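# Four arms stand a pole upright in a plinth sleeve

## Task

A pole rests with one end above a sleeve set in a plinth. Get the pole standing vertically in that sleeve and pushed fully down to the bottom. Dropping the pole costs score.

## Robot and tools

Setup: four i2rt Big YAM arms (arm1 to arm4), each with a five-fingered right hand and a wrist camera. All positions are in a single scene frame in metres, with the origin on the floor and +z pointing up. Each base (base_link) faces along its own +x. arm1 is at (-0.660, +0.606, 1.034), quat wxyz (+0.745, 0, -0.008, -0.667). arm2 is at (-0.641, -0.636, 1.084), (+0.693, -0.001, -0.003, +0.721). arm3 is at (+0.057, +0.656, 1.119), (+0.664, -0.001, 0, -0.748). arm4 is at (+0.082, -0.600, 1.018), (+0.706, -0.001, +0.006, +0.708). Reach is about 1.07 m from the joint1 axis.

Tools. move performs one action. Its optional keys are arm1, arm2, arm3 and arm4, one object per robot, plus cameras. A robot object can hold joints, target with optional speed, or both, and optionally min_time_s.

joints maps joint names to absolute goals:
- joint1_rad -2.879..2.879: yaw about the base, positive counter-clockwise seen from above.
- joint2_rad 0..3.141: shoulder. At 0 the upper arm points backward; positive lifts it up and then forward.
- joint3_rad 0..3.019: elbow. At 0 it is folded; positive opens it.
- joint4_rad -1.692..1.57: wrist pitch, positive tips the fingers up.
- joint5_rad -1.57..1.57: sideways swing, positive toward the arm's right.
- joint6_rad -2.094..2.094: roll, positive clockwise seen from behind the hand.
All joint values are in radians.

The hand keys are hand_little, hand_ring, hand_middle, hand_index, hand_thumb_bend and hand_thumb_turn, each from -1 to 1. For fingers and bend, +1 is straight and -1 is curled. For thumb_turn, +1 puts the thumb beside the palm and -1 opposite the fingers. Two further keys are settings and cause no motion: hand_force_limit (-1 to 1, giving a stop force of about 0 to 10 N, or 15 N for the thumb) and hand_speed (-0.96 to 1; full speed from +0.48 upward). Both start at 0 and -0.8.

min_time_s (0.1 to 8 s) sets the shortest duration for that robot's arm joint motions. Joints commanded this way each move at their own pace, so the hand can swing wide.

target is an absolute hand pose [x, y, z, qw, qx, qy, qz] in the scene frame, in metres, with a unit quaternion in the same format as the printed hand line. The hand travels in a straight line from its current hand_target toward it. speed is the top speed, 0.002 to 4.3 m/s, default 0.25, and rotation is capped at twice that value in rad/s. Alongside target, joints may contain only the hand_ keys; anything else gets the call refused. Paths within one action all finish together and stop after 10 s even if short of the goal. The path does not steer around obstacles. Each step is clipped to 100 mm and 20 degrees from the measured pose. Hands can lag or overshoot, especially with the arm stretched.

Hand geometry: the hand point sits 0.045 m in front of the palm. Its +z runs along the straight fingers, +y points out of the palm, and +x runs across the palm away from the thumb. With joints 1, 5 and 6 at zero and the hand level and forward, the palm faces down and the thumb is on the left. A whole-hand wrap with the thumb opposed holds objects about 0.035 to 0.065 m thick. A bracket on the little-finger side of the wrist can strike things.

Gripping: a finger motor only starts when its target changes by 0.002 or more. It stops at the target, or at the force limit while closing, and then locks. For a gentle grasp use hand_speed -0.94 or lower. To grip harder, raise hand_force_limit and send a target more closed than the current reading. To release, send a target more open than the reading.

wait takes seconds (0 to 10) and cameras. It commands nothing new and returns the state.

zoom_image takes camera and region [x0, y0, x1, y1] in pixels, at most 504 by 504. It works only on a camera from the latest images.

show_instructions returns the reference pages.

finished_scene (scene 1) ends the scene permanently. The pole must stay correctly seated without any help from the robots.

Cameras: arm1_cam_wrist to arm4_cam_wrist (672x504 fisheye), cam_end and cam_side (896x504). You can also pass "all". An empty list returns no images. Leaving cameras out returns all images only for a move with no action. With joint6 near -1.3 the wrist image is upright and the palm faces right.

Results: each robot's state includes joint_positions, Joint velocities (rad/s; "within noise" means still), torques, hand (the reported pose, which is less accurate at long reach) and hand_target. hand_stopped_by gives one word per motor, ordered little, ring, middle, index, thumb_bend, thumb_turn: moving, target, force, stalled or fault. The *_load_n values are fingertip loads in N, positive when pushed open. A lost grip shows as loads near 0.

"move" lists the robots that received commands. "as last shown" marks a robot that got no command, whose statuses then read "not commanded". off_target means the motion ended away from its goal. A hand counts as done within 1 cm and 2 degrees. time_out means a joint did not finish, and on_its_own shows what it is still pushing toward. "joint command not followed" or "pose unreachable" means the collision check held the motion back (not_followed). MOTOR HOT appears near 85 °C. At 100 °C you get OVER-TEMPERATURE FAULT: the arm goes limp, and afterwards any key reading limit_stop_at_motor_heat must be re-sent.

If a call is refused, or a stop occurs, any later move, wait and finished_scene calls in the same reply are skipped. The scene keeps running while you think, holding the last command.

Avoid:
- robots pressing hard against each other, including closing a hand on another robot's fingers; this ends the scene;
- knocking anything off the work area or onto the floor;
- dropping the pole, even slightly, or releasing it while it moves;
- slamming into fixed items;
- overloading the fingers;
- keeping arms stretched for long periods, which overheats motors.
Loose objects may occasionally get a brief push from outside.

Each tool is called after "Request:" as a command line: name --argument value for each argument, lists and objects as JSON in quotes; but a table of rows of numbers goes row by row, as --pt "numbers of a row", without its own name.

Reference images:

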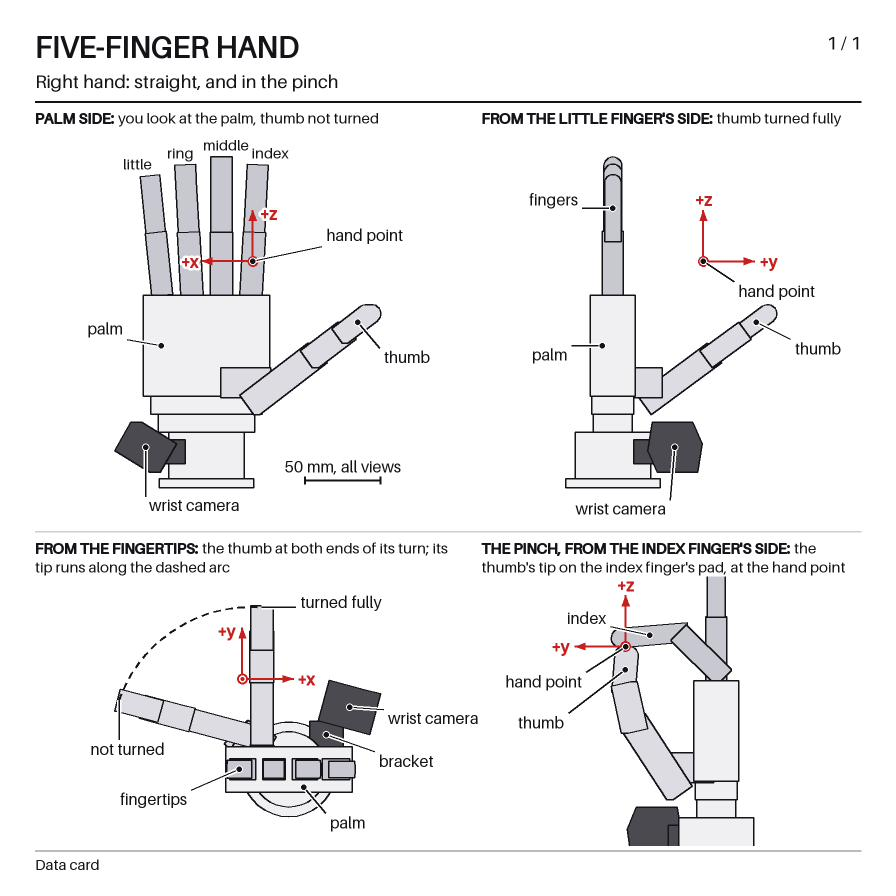

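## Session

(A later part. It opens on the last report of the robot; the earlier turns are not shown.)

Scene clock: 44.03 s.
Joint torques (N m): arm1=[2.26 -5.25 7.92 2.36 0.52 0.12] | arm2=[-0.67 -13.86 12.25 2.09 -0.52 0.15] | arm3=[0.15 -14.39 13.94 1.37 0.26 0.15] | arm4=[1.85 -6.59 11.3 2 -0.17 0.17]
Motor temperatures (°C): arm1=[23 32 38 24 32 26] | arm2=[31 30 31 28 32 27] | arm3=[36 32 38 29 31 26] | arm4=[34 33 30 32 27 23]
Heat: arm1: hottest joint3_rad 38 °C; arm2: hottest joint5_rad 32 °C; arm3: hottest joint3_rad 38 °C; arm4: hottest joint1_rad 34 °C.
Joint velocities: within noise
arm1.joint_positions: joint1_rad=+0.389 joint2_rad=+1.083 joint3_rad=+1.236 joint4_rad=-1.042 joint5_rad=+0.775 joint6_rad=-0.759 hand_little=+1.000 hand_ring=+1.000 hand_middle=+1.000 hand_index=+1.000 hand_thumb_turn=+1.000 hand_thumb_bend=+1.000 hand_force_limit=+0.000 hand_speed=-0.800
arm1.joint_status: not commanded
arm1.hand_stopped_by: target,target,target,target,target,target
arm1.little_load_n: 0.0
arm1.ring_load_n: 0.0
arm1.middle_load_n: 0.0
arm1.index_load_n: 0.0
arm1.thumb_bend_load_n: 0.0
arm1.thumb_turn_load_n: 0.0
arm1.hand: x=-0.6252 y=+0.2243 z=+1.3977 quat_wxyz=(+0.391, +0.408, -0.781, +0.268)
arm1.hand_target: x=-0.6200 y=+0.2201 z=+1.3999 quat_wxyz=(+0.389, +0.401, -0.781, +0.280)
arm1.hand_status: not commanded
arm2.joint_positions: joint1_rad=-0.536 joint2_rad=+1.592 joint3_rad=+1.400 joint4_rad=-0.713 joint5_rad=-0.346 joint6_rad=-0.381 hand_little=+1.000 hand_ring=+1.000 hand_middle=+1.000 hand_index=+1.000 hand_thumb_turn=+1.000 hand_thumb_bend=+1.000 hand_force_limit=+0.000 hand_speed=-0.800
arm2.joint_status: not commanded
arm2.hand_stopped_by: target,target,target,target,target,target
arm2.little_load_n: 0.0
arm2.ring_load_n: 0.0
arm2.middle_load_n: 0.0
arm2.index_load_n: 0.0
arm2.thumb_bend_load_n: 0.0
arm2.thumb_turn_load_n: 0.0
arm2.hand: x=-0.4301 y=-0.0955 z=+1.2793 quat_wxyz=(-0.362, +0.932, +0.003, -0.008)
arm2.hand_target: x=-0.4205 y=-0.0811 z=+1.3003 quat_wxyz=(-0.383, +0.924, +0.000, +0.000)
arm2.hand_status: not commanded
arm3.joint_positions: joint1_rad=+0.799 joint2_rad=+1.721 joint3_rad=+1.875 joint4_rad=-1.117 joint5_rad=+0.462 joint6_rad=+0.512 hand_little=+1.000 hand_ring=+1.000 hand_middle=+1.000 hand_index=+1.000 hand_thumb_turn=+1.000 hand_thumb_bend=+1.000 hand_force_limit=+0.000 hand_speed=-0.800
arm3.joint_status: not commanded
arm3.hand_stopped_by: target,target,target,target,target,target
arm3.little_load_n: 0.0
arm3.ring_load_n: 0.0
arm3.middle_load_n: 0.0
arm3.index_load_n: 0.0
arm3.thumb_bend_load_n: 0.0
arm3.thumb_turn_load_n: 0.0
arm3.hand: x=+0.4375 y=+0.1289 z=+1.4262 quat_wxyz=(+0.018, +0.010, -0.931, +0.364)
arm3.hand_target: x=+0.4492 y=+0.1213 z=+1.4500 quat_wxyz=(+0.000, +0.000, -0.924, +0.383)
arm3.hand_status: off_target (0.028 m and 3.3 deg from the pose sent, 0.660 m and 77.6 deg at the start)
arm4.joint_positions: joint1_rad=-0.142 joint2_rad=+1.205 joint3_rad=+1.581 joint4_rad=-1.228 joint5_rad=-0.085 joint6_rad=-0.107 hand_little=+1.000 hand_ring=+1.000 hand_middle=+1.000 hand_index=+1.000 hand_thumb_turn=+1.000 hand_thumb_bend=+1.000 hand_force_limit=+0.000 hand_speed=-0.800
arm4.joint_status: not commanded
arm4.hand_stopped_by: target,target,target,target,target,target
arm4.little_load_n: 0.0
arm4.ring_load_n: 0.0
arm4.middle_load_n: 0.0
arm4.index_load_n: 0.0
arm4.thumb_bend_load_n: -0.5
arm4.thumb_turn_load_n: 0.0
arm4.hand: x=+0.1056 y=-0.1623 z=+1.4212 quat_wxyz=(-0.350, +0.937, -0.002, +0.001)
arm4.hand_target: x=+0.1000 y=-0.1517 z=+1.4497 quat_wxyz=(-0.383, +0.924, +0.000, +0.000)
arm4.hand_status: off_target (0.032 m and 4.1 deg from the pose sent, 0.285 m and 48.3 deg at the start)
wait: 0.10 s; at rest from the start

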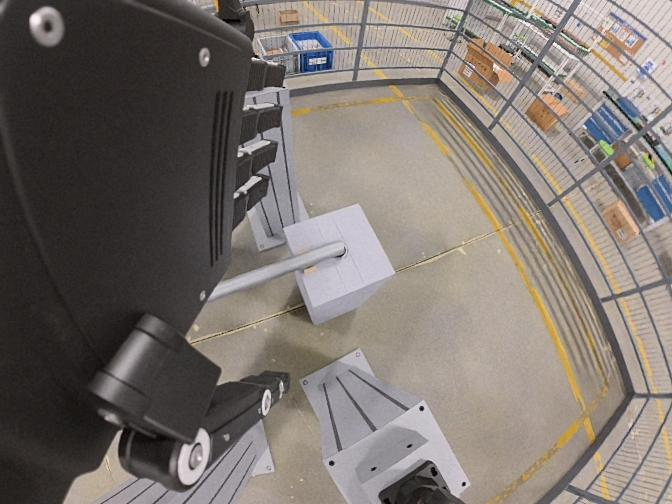

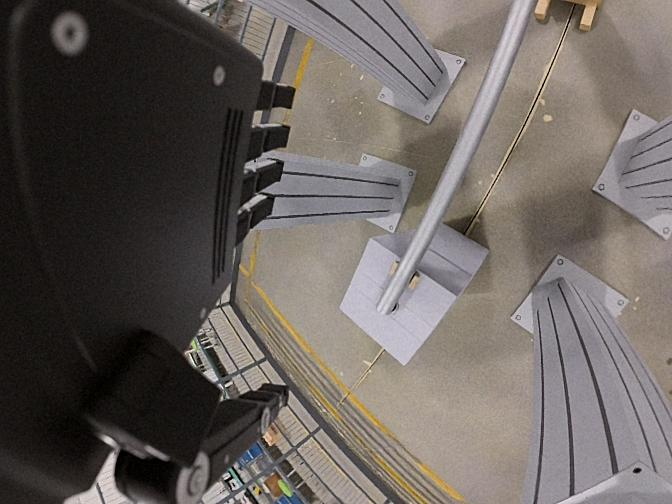

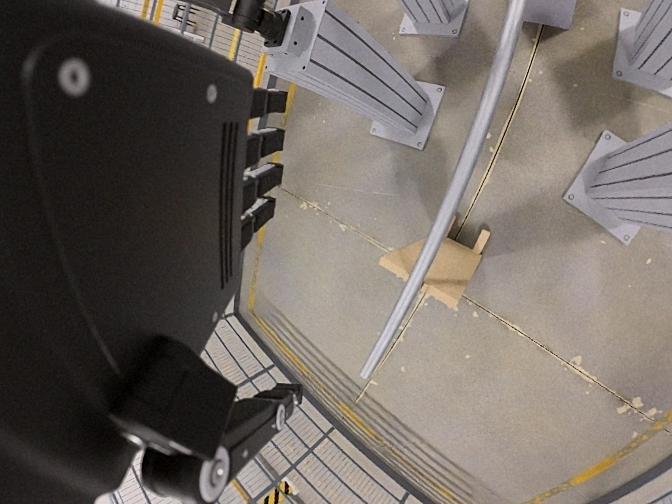

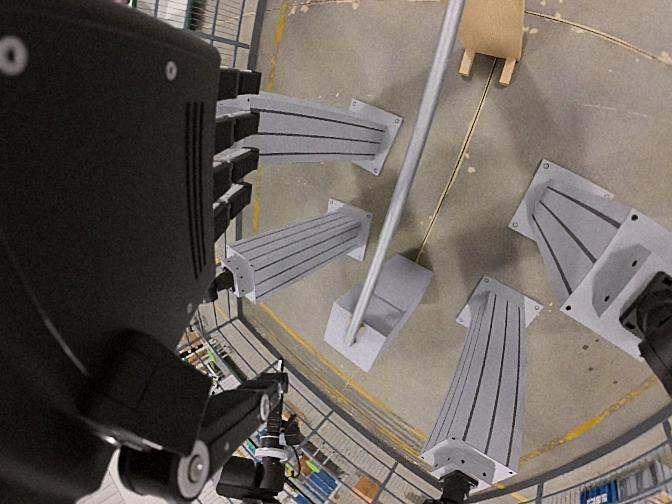

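Request:
move --arm4 '{"target": [0.28, 0.055, 1.03, 0.5664, -0.8241, 0, 0], "speed": 0.25, "joints": {"hand_thumb_turn": -1, "hand_speed": 0.0}}' --arm1 '{"target": [-0.02, -0.015, 1.10, 0, 0, 0.8241, -0.5664], "speed": 0.25, "joints": {"hand_thumb_turn": -1, "hand_speed": 0.0}}' --arm2 '{"target": [-0.42, 0.02, 1.10, 0.5664, -0.8241, 0, 0], "speed": 0.25, "joints": {"hand_thumb_turn": -1, "hand_speed": 0.0}}' --cameras '["arm1_cam_wrist", "arm2_cam_wrist", "arm4_cam_wrist", "cam_side"]'

Scene clock: 70.03 s.
Joint torques (N m): arm1=[1.08 -22.12 11.67 1.44 0.41 0.12] | arm2=[0.09 -15.21 6.42 2.71 -0.42 0.18] | arm3=[0.21 -14.33 13.96 1.37 0.26 0.15] | arm4=[0.03 -14.1 8.36 2.54 -0.3 0.07]
Motor temperatures (°C): arm1=[23 32 39 24 32 26] | arm2=[31 30 33 28 32 27] | arm3=[36 32 45 29 30 26] | arm4=[34 33 31 32 27 23]
Heat: arm1: hottest joint3_rad 39 °C; arm2: hottest joint3_rad 33 °C; arm3: hottest joint3_rad 45 °C; arm4: hottest joint1_rad 34 °C.
move: arm1 off_target; arm2 done; arm4 off_target
Joint velocities: within noise
arm1.joint_positions: joint1_rad=+0.812 joint2_rad=+2.360 joint3_rad=+1.992 joint4_rad=-0.243 joint5_rad=+0.836 joint6_rad=+0.433 hand_little=+1.000 hand_ring=+1.000 hand_middle=+1.000 hand_index=+1.000 hand_thumb_turn=-1.000 hand_thumb_bend=+1.000 hand_force_limit=+0.000 hand_speed=+0.000
arm1.joint_status: all done
arm1.hand_stopped_by: target,target,target,target,target,target
arm1.little_load_n: 0.0
arm1.ring_load_n: 0.0
arm1.middle_load_n: 0.0
arm1.index_load_n: 0.0
arm1.thumb_bend_load_n: -0.5
arm1.thumb_turn_load_n: 0.0
arm1.hand: x=-0.0324 y=-0.0065 z=+1.0857 quat_wxyz=(+0.011, +0.011, -0.829, +0.559)
arm1.hand_target: x=-0.0209 y=-0.0140 z=+1.1004 quat_wxyz=(-0.001, +0.000, -0.824, +0.567)
arm1.hand_status: off_target (0.021 m and 2.0 deg from the pose sent, 0.716 m and 74.7 deg at the start)
arm2.joint_positions: joint1_rad=-0.516 joint2_rad=+1.962 joint3_rad=+1.144 joint4_rad=+0.407 joint5_rad=-0.434 joint6_rad=-0.190 hand_little=+1.000 hand_ring=+1.000 hand_middle=+1.000 hand_index=+1.000 hand_thumb_turn=-1.000 hand_thumb_bend=+1.000 hand_force_limit=+0.000 hand_speed=+0.000
arm2.joint_status: all done
arm2.hand_stopped_by: target,target,target,target,target,target
arm2.little_load_n: 0.0
arm2.ring_load_n: 0.0
arm2.middle_load_n: 0.0
arm2.index_load_n: 0.0
arm2.thumb_bend_load_n: 0.0
arm2.thumb_turn_load_n: 0.0
arm2.hand: x=-0.4139 y=+0.0188 z=+1.1064 quat_wxyz=(-0.566, +0.825, +0.001, +0.007)
arm2.hand_target: x=-0.4201 y=+0.0198 z=+1.1001 quat_wxyz=(-0.566, +0.824, +0.000, +0.000)
arm2.hand_status: done (0.009 m and 0.8 deg from the pose sent, 0.213 m and 26.6 deg at the start)
arm3: as last shown
arm4.joint_positions: joint1_rad=-0.424 joint2_rad=+1.941 joint3_rad=+1.049 joint4_rad=+0.438 joint5_rad=-0.397 joint6_rad=-0.172 hand_little=+1.000 hand_ring=+1.000 hand_middle=+1.000 hand_index=+1.000 hand_thumb_turn=-1.000 hand_thumb_bend=+1.000 hand_force_limit=+0.000 hand_speed=+0.000
arm4.joint_status: all done
arm4.hand_stopped_by: target,target,target,target,target,target
arm4.little_load_n: 0.0
arm4.ring_load_n: 0.0
arm4.middle_load_n: -0.5
arm4.index_load_n: 0.0
arm4.thumb_bend_load_n: 0.0
arm4.thumb_turn_load_n: 0.0
arm4.hand: x=+0.2649 y=+0.0350 z=+1.0067 quat_wxyz=(-0.542, +0.840, -0.002, -0.011)
arm4.hand_target: x=+0.2797 y=+0.0534 z=+1.0308 quat_wxyz=(-0.566, +0.824, +0.000, +0.000)
arm4.hand_status: off_target (0.034 m and 3.6 deg from the pose sent, 0.480 m and 28.1 deg at the start)

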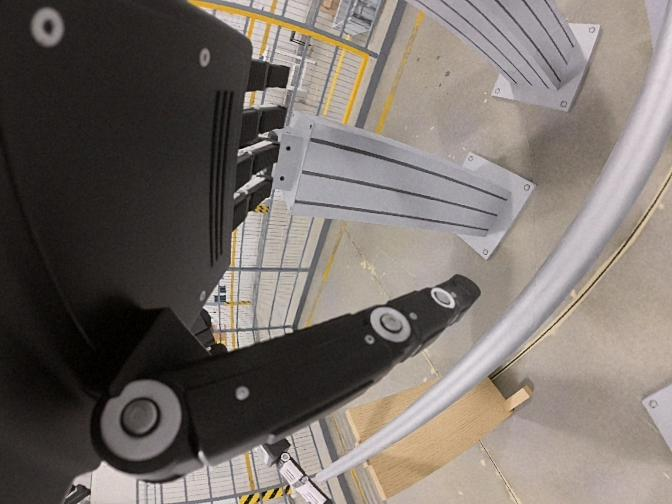

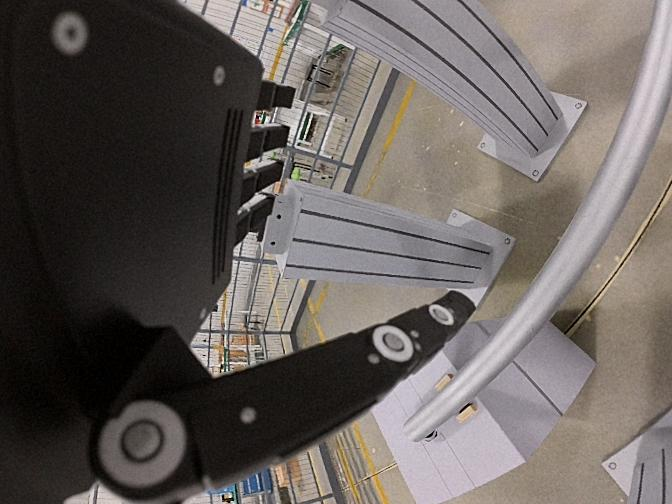

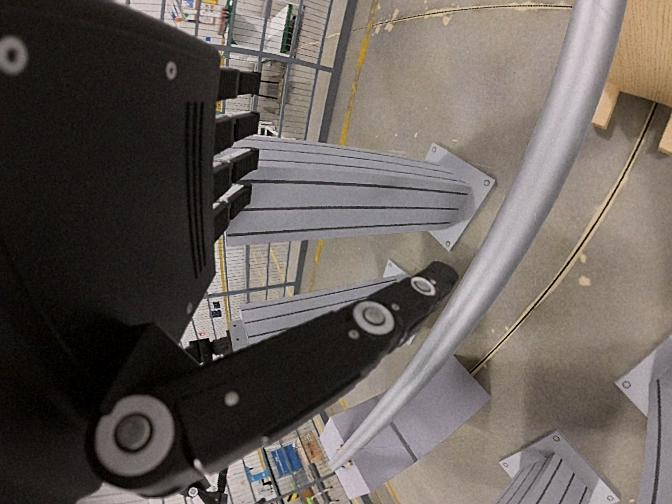

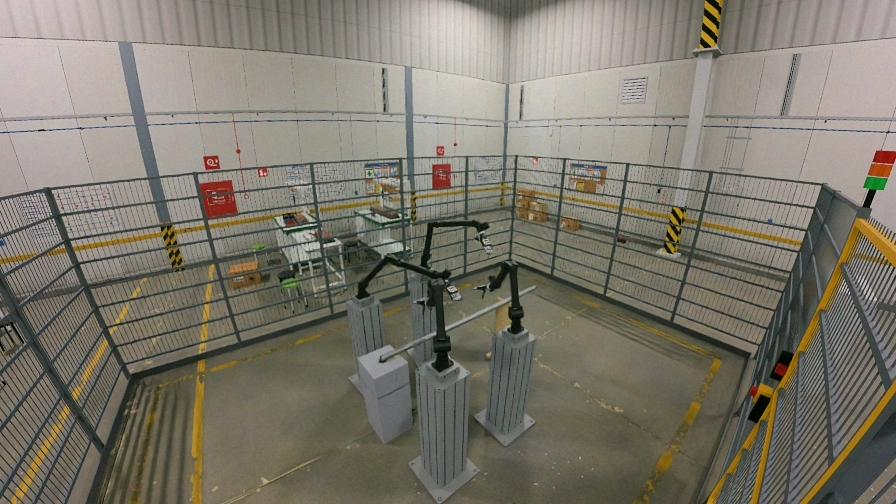

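Request:
zoom_image --camera "arm4_cam_wrist" --region '[380, 130, 640, 350]'

Request:
zoom_image --camera "arm1_cam_wrist" --region '[412, 130, 672, 350]'

Request:
zoom_image --camera "arm2_cam_wrist" --region '[412, 130, 672, 350]'

Scaled by 1.938 from the camera's image (finer frame: 960x720).

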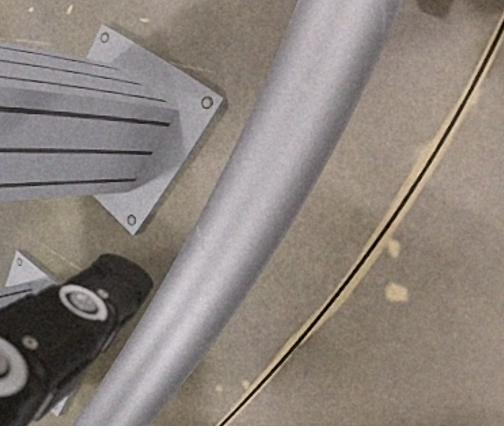

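Scaled by 1.938 from the camera's image (finer frame: 960x720).

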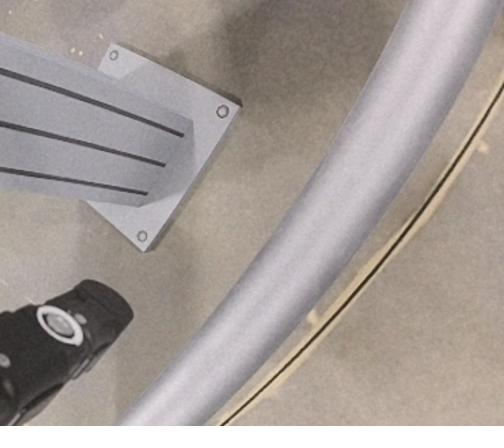

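Scaled by 1.938 from the camera's image (finer frame: 960x720).

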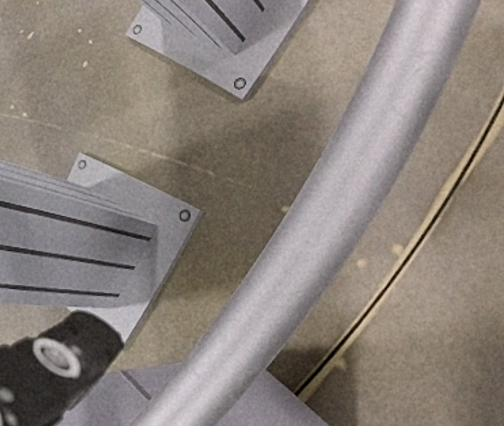

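Request:
move --arm4 '{"target": [0.28, 0.055, 0.93, 0.5662, -0.8239, -0.021, 0.0144], "speed": 0.15}' --arm1 '{"target": [-0.015, 0.004, 0.907, 0.0144, -0.021, 0.8239, -0.5662], "speed": 0.15}' --arm2 '{"target": [-0.42, 0.028, 0.87, 0.5662, -0.8239, -0.021, 0.0144], "speed": 0.15}' --cameras '["arm1_cam_wrist", "arm2_cam_wrist", "arm4_cam_wrist"]'

Scene clock: 77.13 s.
Joint torques (N m): arm1=[1.79 -23.47 7.65 2.54 0.24 -0.07] | arm2=[-0.15 -18.26 6.02 2.69 -0.48 -0.08] | arm3=[0.26 -14.39 13.94 1.36 0.26 0.16] | arm4=[-0.09 -14.74 6.72 2.45 -0.33 -0.11]
Motor temperatures (°C): arm1=[23 34 40 24 32 26] | arm2=[31 30 33 28 32 27] | arm3=[36 33 46 29 30 26] | arm4=[34 34 31 32 27 23]
Heat: arm1: hottest joint3_rad 40 °C; arm2: hottest joint3_rad 33 °C; arm3: hottest joint3_rad 46 °C; arm4: hottest joint1_rad 34 °C.
move: arm1 off_target; arm2 off_target; arm4 off_target
Joint velocities: within noise
arm1.joint_positions: joint1_rad=+0.823 joint2_rad=+2.618 joint3_rad=+1.959 joint4_rad=+0.064 joint5_rad=+0.811 joint6_rad=+0.428 hand_little=+1.000 hand_ring=+1.000 hand_middle=+1.000 hand_index=+1.000 hand_thumb_turn=-1.000 hand_thumb_bend=+1.000 hand_force_limit=+0.000 hand_speed=+0.000
arm1.joint_status: not commanded
arm1.hand_stopped_by: target,target,target,target,target,target
arm1.little_load_n: 0.0
arm1.ring_load_n: 0.0
arm1.middle_load_n: 0.0
arm1.index_load_n: 0.0
arm1.thumb_bend_load_n: 0.0
arm1.thumb_turn_load_n: 0.0
arm1.hand: x=-0.0245 y=+0.0045 z=+0.9024 quat_wxyz=(-0.005, +0.020, -0.829, +0.559)
arm1.hand_target: x=-0.0151 y=+0.0042 z=+0.9074 quat_wxyz=(-0.014, +0.021, -0.824, +0.566)
arm1.hand_status: off_target (0.011 m and 1.5 deg from the pose sent, 0.180 m and 3.3 deg at the start)
arm2.joint_positions: joint1_rad=-0.516 joint2_rad=+2.504 joint3_rad=+1.273 joint4_rad=+0.779 joint5_rad=-0.483 joint6_rad=-0.192 hand_little=+1.000 hand_ring=+1.000 hand_middle=+1.000 hand_index=+1.000 hand_thumb_turn=-1.000 hand_thumb_bend=+1.000 hand_force_limit=+0.000 hand_speed=+0.000
arm2.joint_status: not commanded
arm2.hand_stopped_by: target,target,target,target,target,target
arm2.little_load_n: 0.0
arm2.ring_load_n: 0.0
arm2.middle_load_n: 0.0
arm2.index_load_n: 0.0
arm2.thumb_bend_load_n: 0.0
arm2.thumb_turn_load_n: 0.0
arm2.hand: x=-0.4235 y=+0.0166 z=+0.8658 quat_wxyz=(-0.554, +0.832, +0.010, -0.021)
arm2.hand_target: x=-0.4202 y=+0.0277 z=+0.8703 quat_wxyz=(-0.566, +0.824, +0.021, -0.014)
arm2.hand_status: off_target (0.013 m and 2.2 deg from the pose sent, 0.237 m and 3.3 deg at the start)
arm3: as last shown
arm4.joint_positions: joint1_rad=-0.433 joint2_rad=+2.164 joint3_rad=+1.082 joint4_rad=+0.628 joint5_rad=-0.454 joint6_rad=-0.180 hand_little=+1.000 hand_ring=+1.000 hand_middle=+1.000 hand_index=+1.000 hand_thumb_turn=-1.000 hand_thumb_bend=+1.000 hand_force_limit=+0.000 hand_speed=+0.000
arm4.joint_status: not commanded
arm4.hand_stopped_by: target,target,target,target,target,target
arm4.little_load_n: 0.0
arm4.ring_load_n: 0.0
arm4.middle_load_n: 0.0
arm4.index_load_n: 0.0
arm4.thumb_bend_load_n: 0.0
arm4.thumb_turn_load_n: 0.0
arm4.hand: x=+0.2631 y=+0.0386 z=+0.9168 quat_wxyz=(-0.546, +0.837, +0.013, -0.029)
arm4.hand_target: x=+0.2797 y=+0.0540 z=+0.9307 quat_wxyz=(-0.566, +0.824, +0.021, -0.014)
arm4.hand_status: off_target (0.027 m and 3.4 deg from the pose sent, 0.081 m and 4.3 deg at the start)

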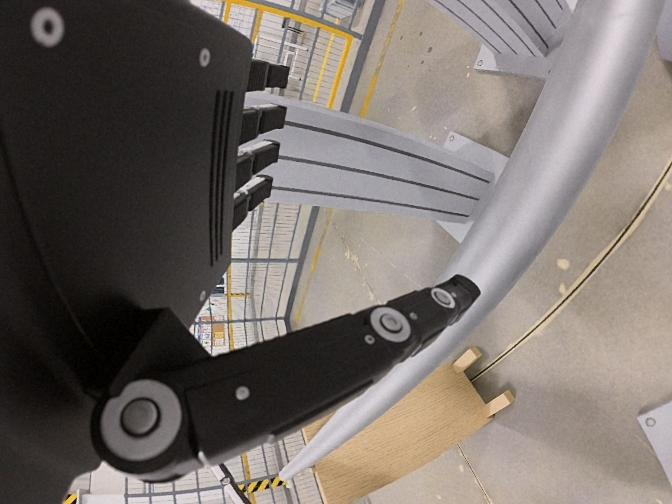

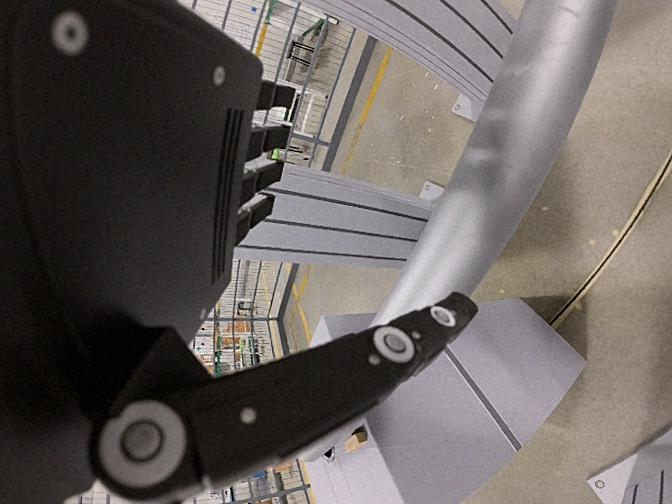

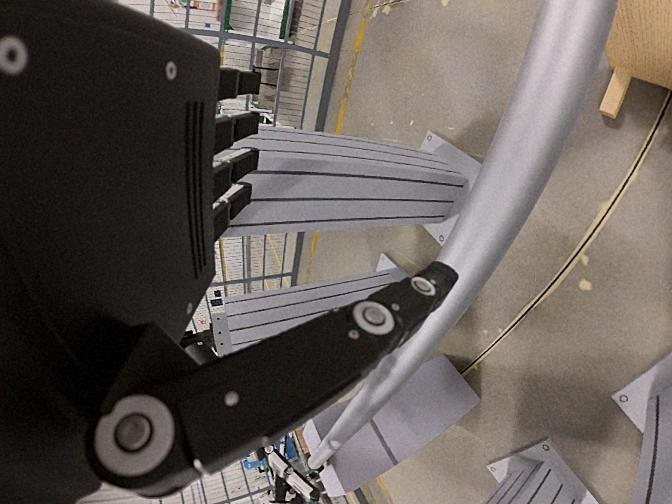

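Request:
zoom_image --camera "arm4_cam_wrist" --region '[380, 110, 640, 330]'

Request:
zoom_image --camera "arm1_cam_wrist" --region '[380, 110, 640, 330]'

Request:
zoom_image --camera "arm2_cam_wrist" --region '[350, 110, 610, 330]'

Scaled by 1.938 from the camera's image (finer frame: 960x720).

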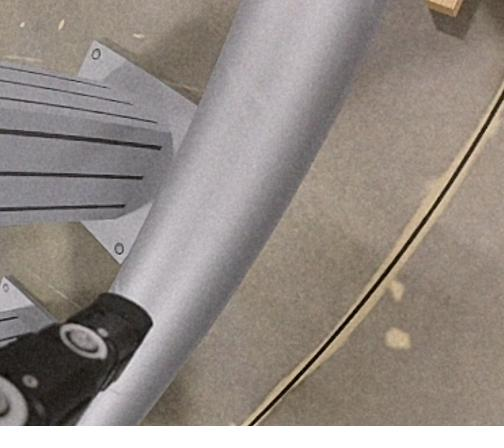

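Scaled by 1.938 from the camera's image (finer frame: 960x720).

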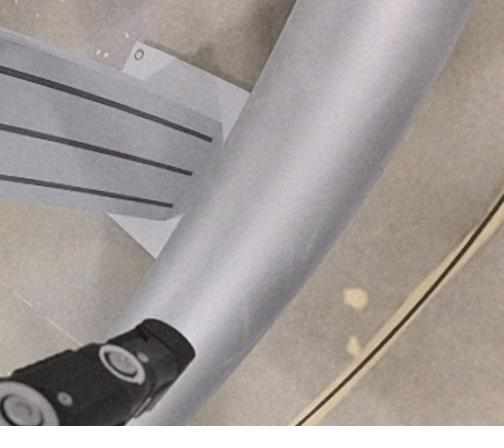

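Scaled by 1.938 from the camera's image (finer frame: 960x720).

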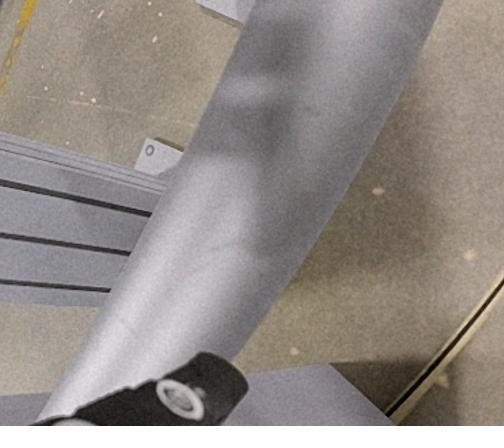

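Request:
move --arm4 '{"target": [0.28, 0.042, 0.876, 0.5662, -0.8239, -0.021, 0.0144], "speed": 0.1}' --arm1 '{"target": [-0.015, 0.042, 0.865, 0.0144, -0.021, 0.8239, -0.5662], "speed": 0.1}' --arm2 '{"target": [-0.42, 0.014, 0.844, 0.5662, -0.8239, -0.021, 0.0144], "speed": 0.1}' --cameras '["arm1_cam_wrist", "arm2_cam_wrist", "arm4_cam_wrist"]'

Request:
zoom_image --camera "arm4_cam_wrist" --region '[340, 110, 600, 330]'

Request:
zoom_image --camera "arm1_cam_wrist" --region '[340, 110, 600, 330]'

Request:
zoom_image --camera "arm2_cam_wrist" --region '[330, 110, 590, 330]'

Scene clock: 83.40 s.
Joint torques (N m): arm1=[1.38 -22.53 6.08 2.77 0.41 0.1] | arm2=[-0.26 -17.26 5.48 2.86 -0.5 -0.03] | arm3=[0.26 -14.39 13.96 1.36 0.26 0.15] | arm4=[0.03 -15.09 5.67 2.5 -0.32 -0.11]
Motor temperatures (°C): arm1=[23 34 40 24 31 26] | arm2=[31 31 32 28 32 27] | arm3=[36 33 46 29 30 26] | arm4=[34 34 31 32 27 23]
Heat: arm1: hottest joint3_rad 40 °C; arm2: hottest joint3_rad 32 °C; arm3: hottest joint3_rad 46 °C; arm4: hottest joint1_rad 34 °C.
move: arm1 done; arm2 done; arm4 off_target
Joint velocities: within noise
arm1.joint_positions: joint1_rad=+0.871 joint2_rad=+2.643 joint3_rad=+1.906 joint4_rad=+0.140 joint5_rad=+0.842 joint6_rad=+0.442 hand_little=+1.000 hand_ring=+1.000 hand_middle=+1.000 hand_index=+1.000 hand_thumb_turn=-1.000 hand_thumb_bend=+1.000 hand_force_limit=+0.000 hand_speed=+0.000
arm1.joint_status: not commanded
arm1.hand_stopped_by: target,target,target,target,target,target
arm1.little_load_n: 0.0
arm1.ring_load_n: 0.0
arm1.middle_load_n: 0.0
arm1.index_load_n: 0.0
arm1.thumb_bend_load_n: 0.0
arm1.thumb_turn_load_n: 0.0
arm1.hand: x=-0.0142 y=+0.0415 z=+0.8719 quat_wxyz=(-0.010, +0.027, -0.825, +0.564)
arm1.hand_target: x=-0.0150 y=+0.0422 z=+0.8650 quat_wxyz=(-0.014, +0.021, -0.824, +0.566)
arm1.hand_status: done (0.007 m and 0.9 deg from the pose sent, 0.054 m and 1.5 deg at the start)
arm2.joint_positions: joint1_rad=-0.518 joint2_rad=+2.553 joint3_rad=+1.273 joint4_rad=+0.833 joint5_rad=-0.494 joint6_rad=-0.195 hand_little=+1.000 hand_ring=+1.000 hand_middle=+1.000 hand_index=+1.000 hand_thumb_turn=-1.000 hand_thumb_bend=+1.000 hand_force_limit=+0.000 hand_speed=+0.000
arm2.joint_status: not commanded
arm2.hand_stopped_by: target,target,target,target,target,target
arm2.little_load_n: 0.0
arm2.ring_load_n: 0.0
arm2.middle_load_n: 0.0
arm2.index_load_n: 0.0
arm2.thumb_bend_load_n: 0.0
arm2.thumb_turn_load_n: 0.0
arm2.hand: x=-0.4286 y=+0.0081 z=+0.8440 quat_wxyz=(-0.557, +0.830, +0.014, -0.023)
arm2.hand_target: x=-0.4202 y=+0.0138 z=+0.8443 quat_wxyz=(-0.566, +0.824, +0.021, -0.014)
arm2.hand_status: done (0.010 m and 1.8 deg from the pose sent, 0.022 m and 2.2 deg at the start)
arm3: as last shown
arm3.thumb_turn_load_n: -0.5
arm4.joint_positions: joint1_rad=-0.444 joint2_rad=+2.285 joint3_rad=+1.084 joint4_rad=+0.747 joint5_rad=-0.464 joint6_rad=-0.184 hand_little=+1.000 hand_ring=+1.000 hand_middle=+1.000 hand_index=+1.000 hand_thumb_turn=-1.000 hand_thumb_bend=+1.000 hand_force_limit=+0.000 hand_speed=+0.000
arm4.joint_status: not commanded
arm4.hand_stopped_by: target,target,target,target,target,target
arm4.little_load_n: 0.0
arm4.ring_load_n: 0.0
arm4.middle_load_n: 0.0
arm4.index_load_n: 0.0
arm4.thumb_bend_load_n: 0.0
arm4.thumb_turn_load_n: 0.0
arm4.hand: x=+0.2639 y=+0.0268 z=+0.8636 quat_wxyz=(-0.547, +0.837, +0.013, -0.029)
arm4.hand_target: x=+0.2798 y=+0.0411 z=+0.8765 quat_wxyz=(-0.566, +0.824, +0.021, -0.014)
arm4.hand_status: off_target (0.025 m and 3.3 deg from the pose sent, 0.044 m and 3.4 deg at the start)

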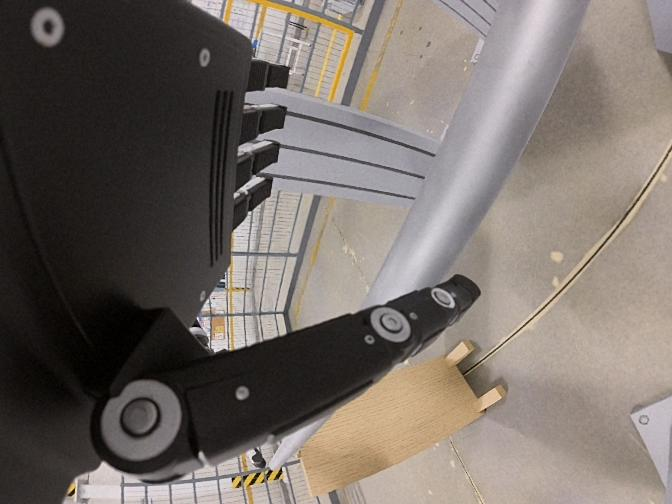

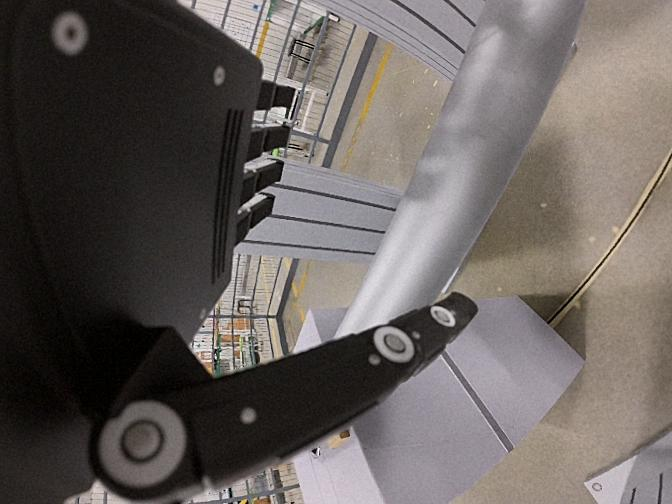

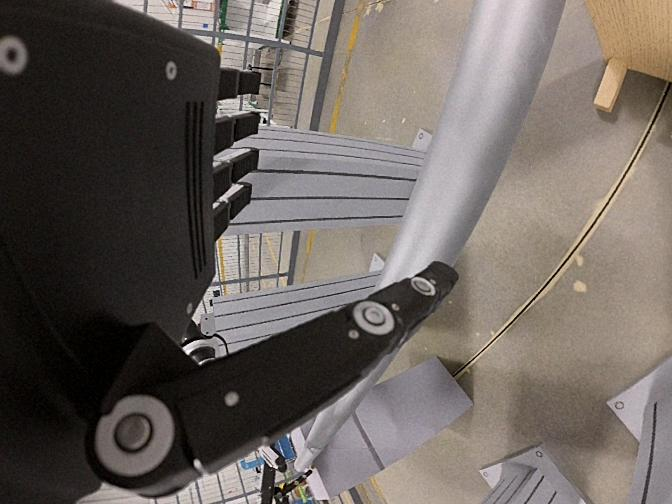

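Scaled by 1.938 from the camera's image (finer frame: 960x720).

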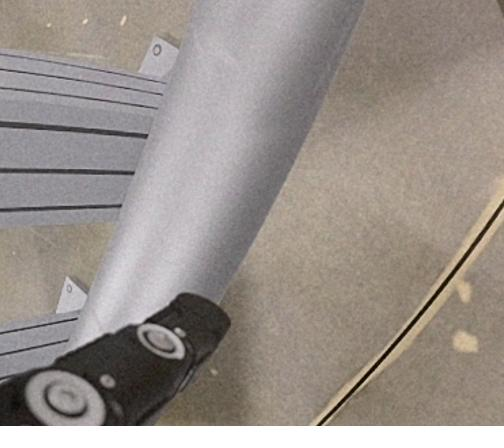

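Scaled by 1.938 from the camera's image (finer frame: 960x720).

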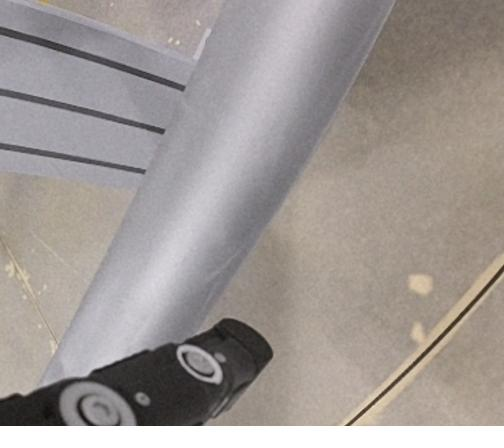

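Scaled by 1.938 from the camera's image (finer frame: 960x720).

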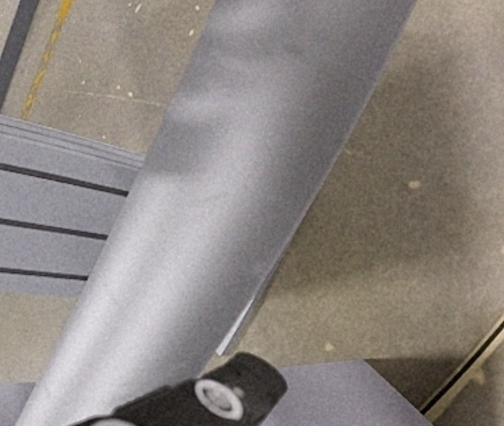

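Request:
zoom_image --camera "arm2_cam_wrist" --region '[420, 20, 600, 300]'

Scaled by 1.800 from the camera's image (finer frame: 960x720).

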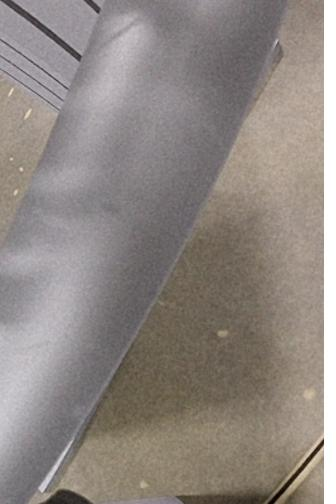

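Request:
move --arm4 '{"target": [0.28, 0.033, 0.831, 0.5662, -0.8239, -0.021, 0.0144], "speed": 0.07}' --arm1 '{"target": [-0.015, 0.044, 0.812, 0.0144, -0.021, 0.8239, -0.5662], "speed": 0.07}' --arm2 '{"target": [-0.415, 0.001, 0.805, 0.5662, -0.8239, -0.021, 0.0144], "speed": 0.07}' --cameras '["arm1_cam_wrist", "arm2_cam_wrist", "arm4_cam_wrist"]'

Request:
zoom_image --camera "arm4_cam_wrist" --region '[260, 110, 520, 330]'

Request:
zoom_image --camera "arm1_cam_wrist" --region '[260, 110, 520, 330]'

Request:
zoom_image --camera "arm2_cam_wrist" --region '[260, 110, 520, 330]'

Scene clock: 91.33 s.
Joint torques (N m): arm1=[2.08 -22.53 8.85 2.58 0.43 0.11] | arm2=[-0.44 -17.08 5.04 2.78 -0.46 -0.06] | arm3=[0.21 -14.33 13.96 1.35 0.26 0.16] | arm4=[-0.09 -14.97 4.88 2.43 -0.33 -0.12]
Motor temperatures (°C): arm1=[23 35 39 24 31 26] | arm2=[31 31 32 28 32 27] | arm3=[36 33 47 29 30 26] | arm4=[34 34 31 32 26 23]
Heat: arm1: hottest joint3_rad 39 °C; arm2: hottest joint3_rad 32 °C; arm3: hottest joint3_rad 47 °C; arm4: hottest joint1_rad 34 °C.
move: arm1 off_target; arm2 done; arm4 off_target
Joint velocities: within noise
arm1.joint_positions: joint1_rad=+0.871 joint2_rad=+2.750 joint3_rad=+1.909 joint4_rad=+0.190 joint5_rad=+0.844 joint6_rad=+0.444 hand_little=+1.000 hand_ring=+1.000 hand_middle=+1.000 hand_index=+1.000 hand_thumb_turn=-1.000 hand_thumb_bend=+1.000 hand_force_limit=+0.000 hand_speed=+0.000
arm1.joint_status: not commanded
arm1.hand_stopped_by: target,target,target,target,target,target
arm1.little_load_n: 0.0
arm1.ring_load_n: 0.0
arm1.middle_load_n: 0.0
arm1.index_load_n: 0.0
arm1.thumb_bend_load_n: 0.0
arm1.thumb_turn_load_n: 0.0
arm1.hand: x=-0.0357 y=+0.0553 z=+0.7946 quat_wxyz=(+0.008, +0.038, -0.833, +0.551)
arm1.hand_target: x=-0.0163 y=+0.0453 z=+0.8131 quat_wxyz=(-0.015, +0.021, -0.824, +0.566)
arm1.hand_status: off_target (0.029 m and 3.8 deg from the pose sent, 0.060 m and 0.9 deg at the start)
arm2.joint_positions: joint1_rad=-0.537 joint2_rad=+2.642 joint3_rad=+1.305 joint4_rad=+0.886 joint5_rad=-0.511 joint6_rad=-0.204 hand_little=+1.000 hand_ring=+1.000 hand_middle=+1.000 hand_index=+1.000 hand_thumb_turn=-1.000 hand_thumb_bend=+1.000 hand_force_limit=+0.000 hand_speed=+0.000
arm2.joint_status: not commanded
arm2.hand_stopped_by: target,target,target,target,target,target
arm2.little_load_n: 0.0
arm2.ring_load_n: 0.0
arm2.middle_load_n: 0.0
arm2.index_load_n: 0.0
arm2.thumb_bend_load_n: 0.0
arm2.thumb_turn_load_n: 0.0
arm2.hand: x=-0.4227 y=-0.0041 z=+0.8066 quat_wxyz=(-0.558, +0.830, +0.014, -0.022)
arm2.hand_target: x=-0.4150 y=+0.0008 z=+0.8053 quat_wxyz=(-0.566, +0.824, +0.021, -0.014)
arm2.hand_status: done (0.009 m and 1.7 deg from the pose sent, 0.042 m and 1.8 deg at the start)
arm3: as last shown
arm3.thumb_turn_load_n: 0.0
arm4.joint_positions: joint1_rad=-0.451 joint2_rad=+2.388 joint3_rad=+1.107 joint4_rad=+0.833 joint5_rad=-0.471 joint6_rad=-0.188 hand_little=+1.000 hand_ring=+1.000 hand_middle=+1.000 hand_index=+1.000 hand_thumb_turn=-1.000 hand_thumb_bend=+1.000 hand_force_limit=+0.000 hand_speed=+0.000
arm4.joint_status: not commanded
arm4.hand_stopped_by: target,target,target,target,target,target
arm4.little_load_n: 0.0
arm4.ring_load_n: 0.0
arm4.middle_load_n: -0.5
arm4.index_load_n: 0.0
arm4.thumb_bend_load_n: 0.0
arm4.thumb_turn_load_n: 0.0
arm4.hand: x=+0.2651 y=+0.0208 z=+0.8233 quat_wxyz=(-0.550, +0.835, +0.014, -0.028)
arm4.hand_target: x=+0.2799 y=+0.0323 z=+0.8315 quat_wxyz=(-0.566, +0.824, +0.021, -0.014)
arm4.hand_status: off_target (0.021 m and 2.8 deg from the pose sent, 0.037 m and 3.3 deg at the start)

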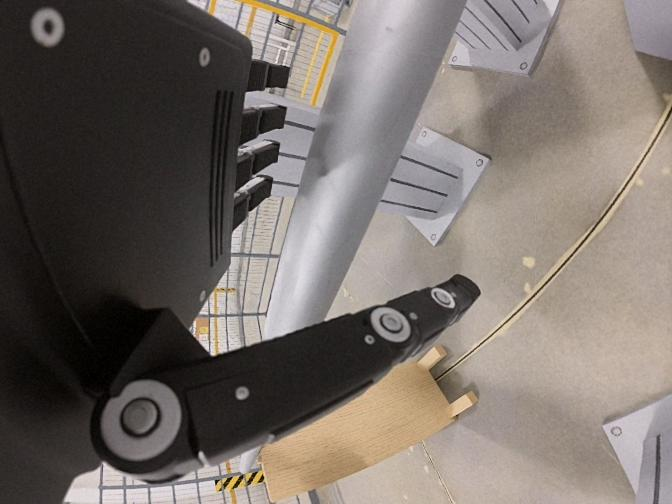

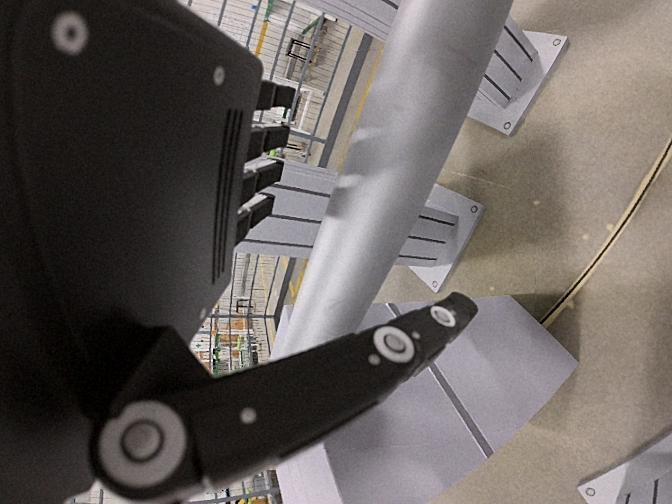

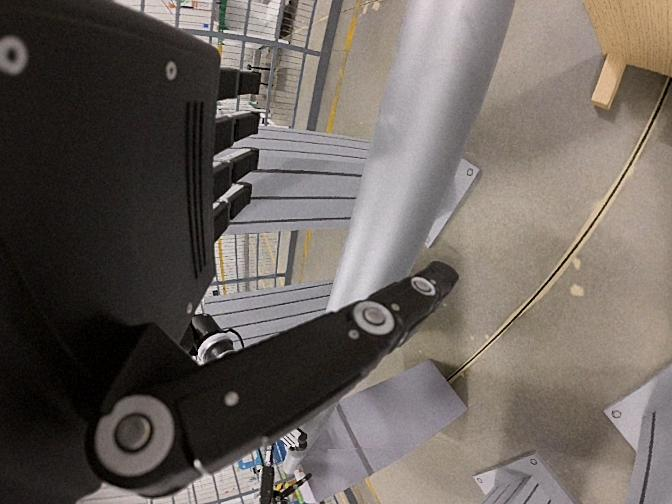

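Scaled by 1.938 from the camera's image (finer frame: 960x720).

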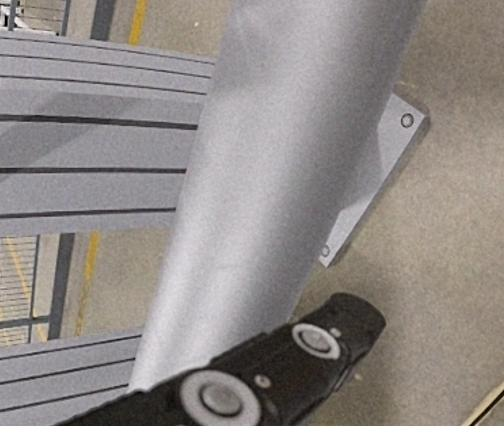

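Scaled by 1.938 from the camera's image (finer frame: 960x720).

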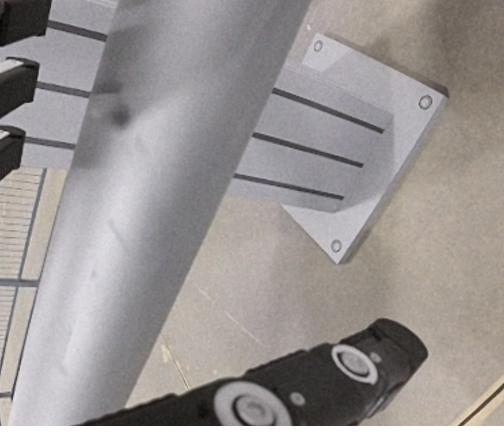

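Scaled by 1.938 from the camera's image (finer frame: 960x720).

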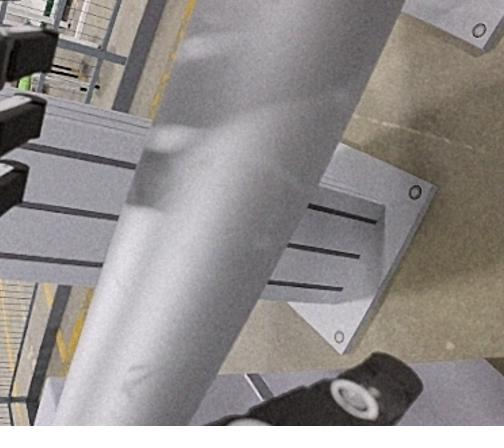

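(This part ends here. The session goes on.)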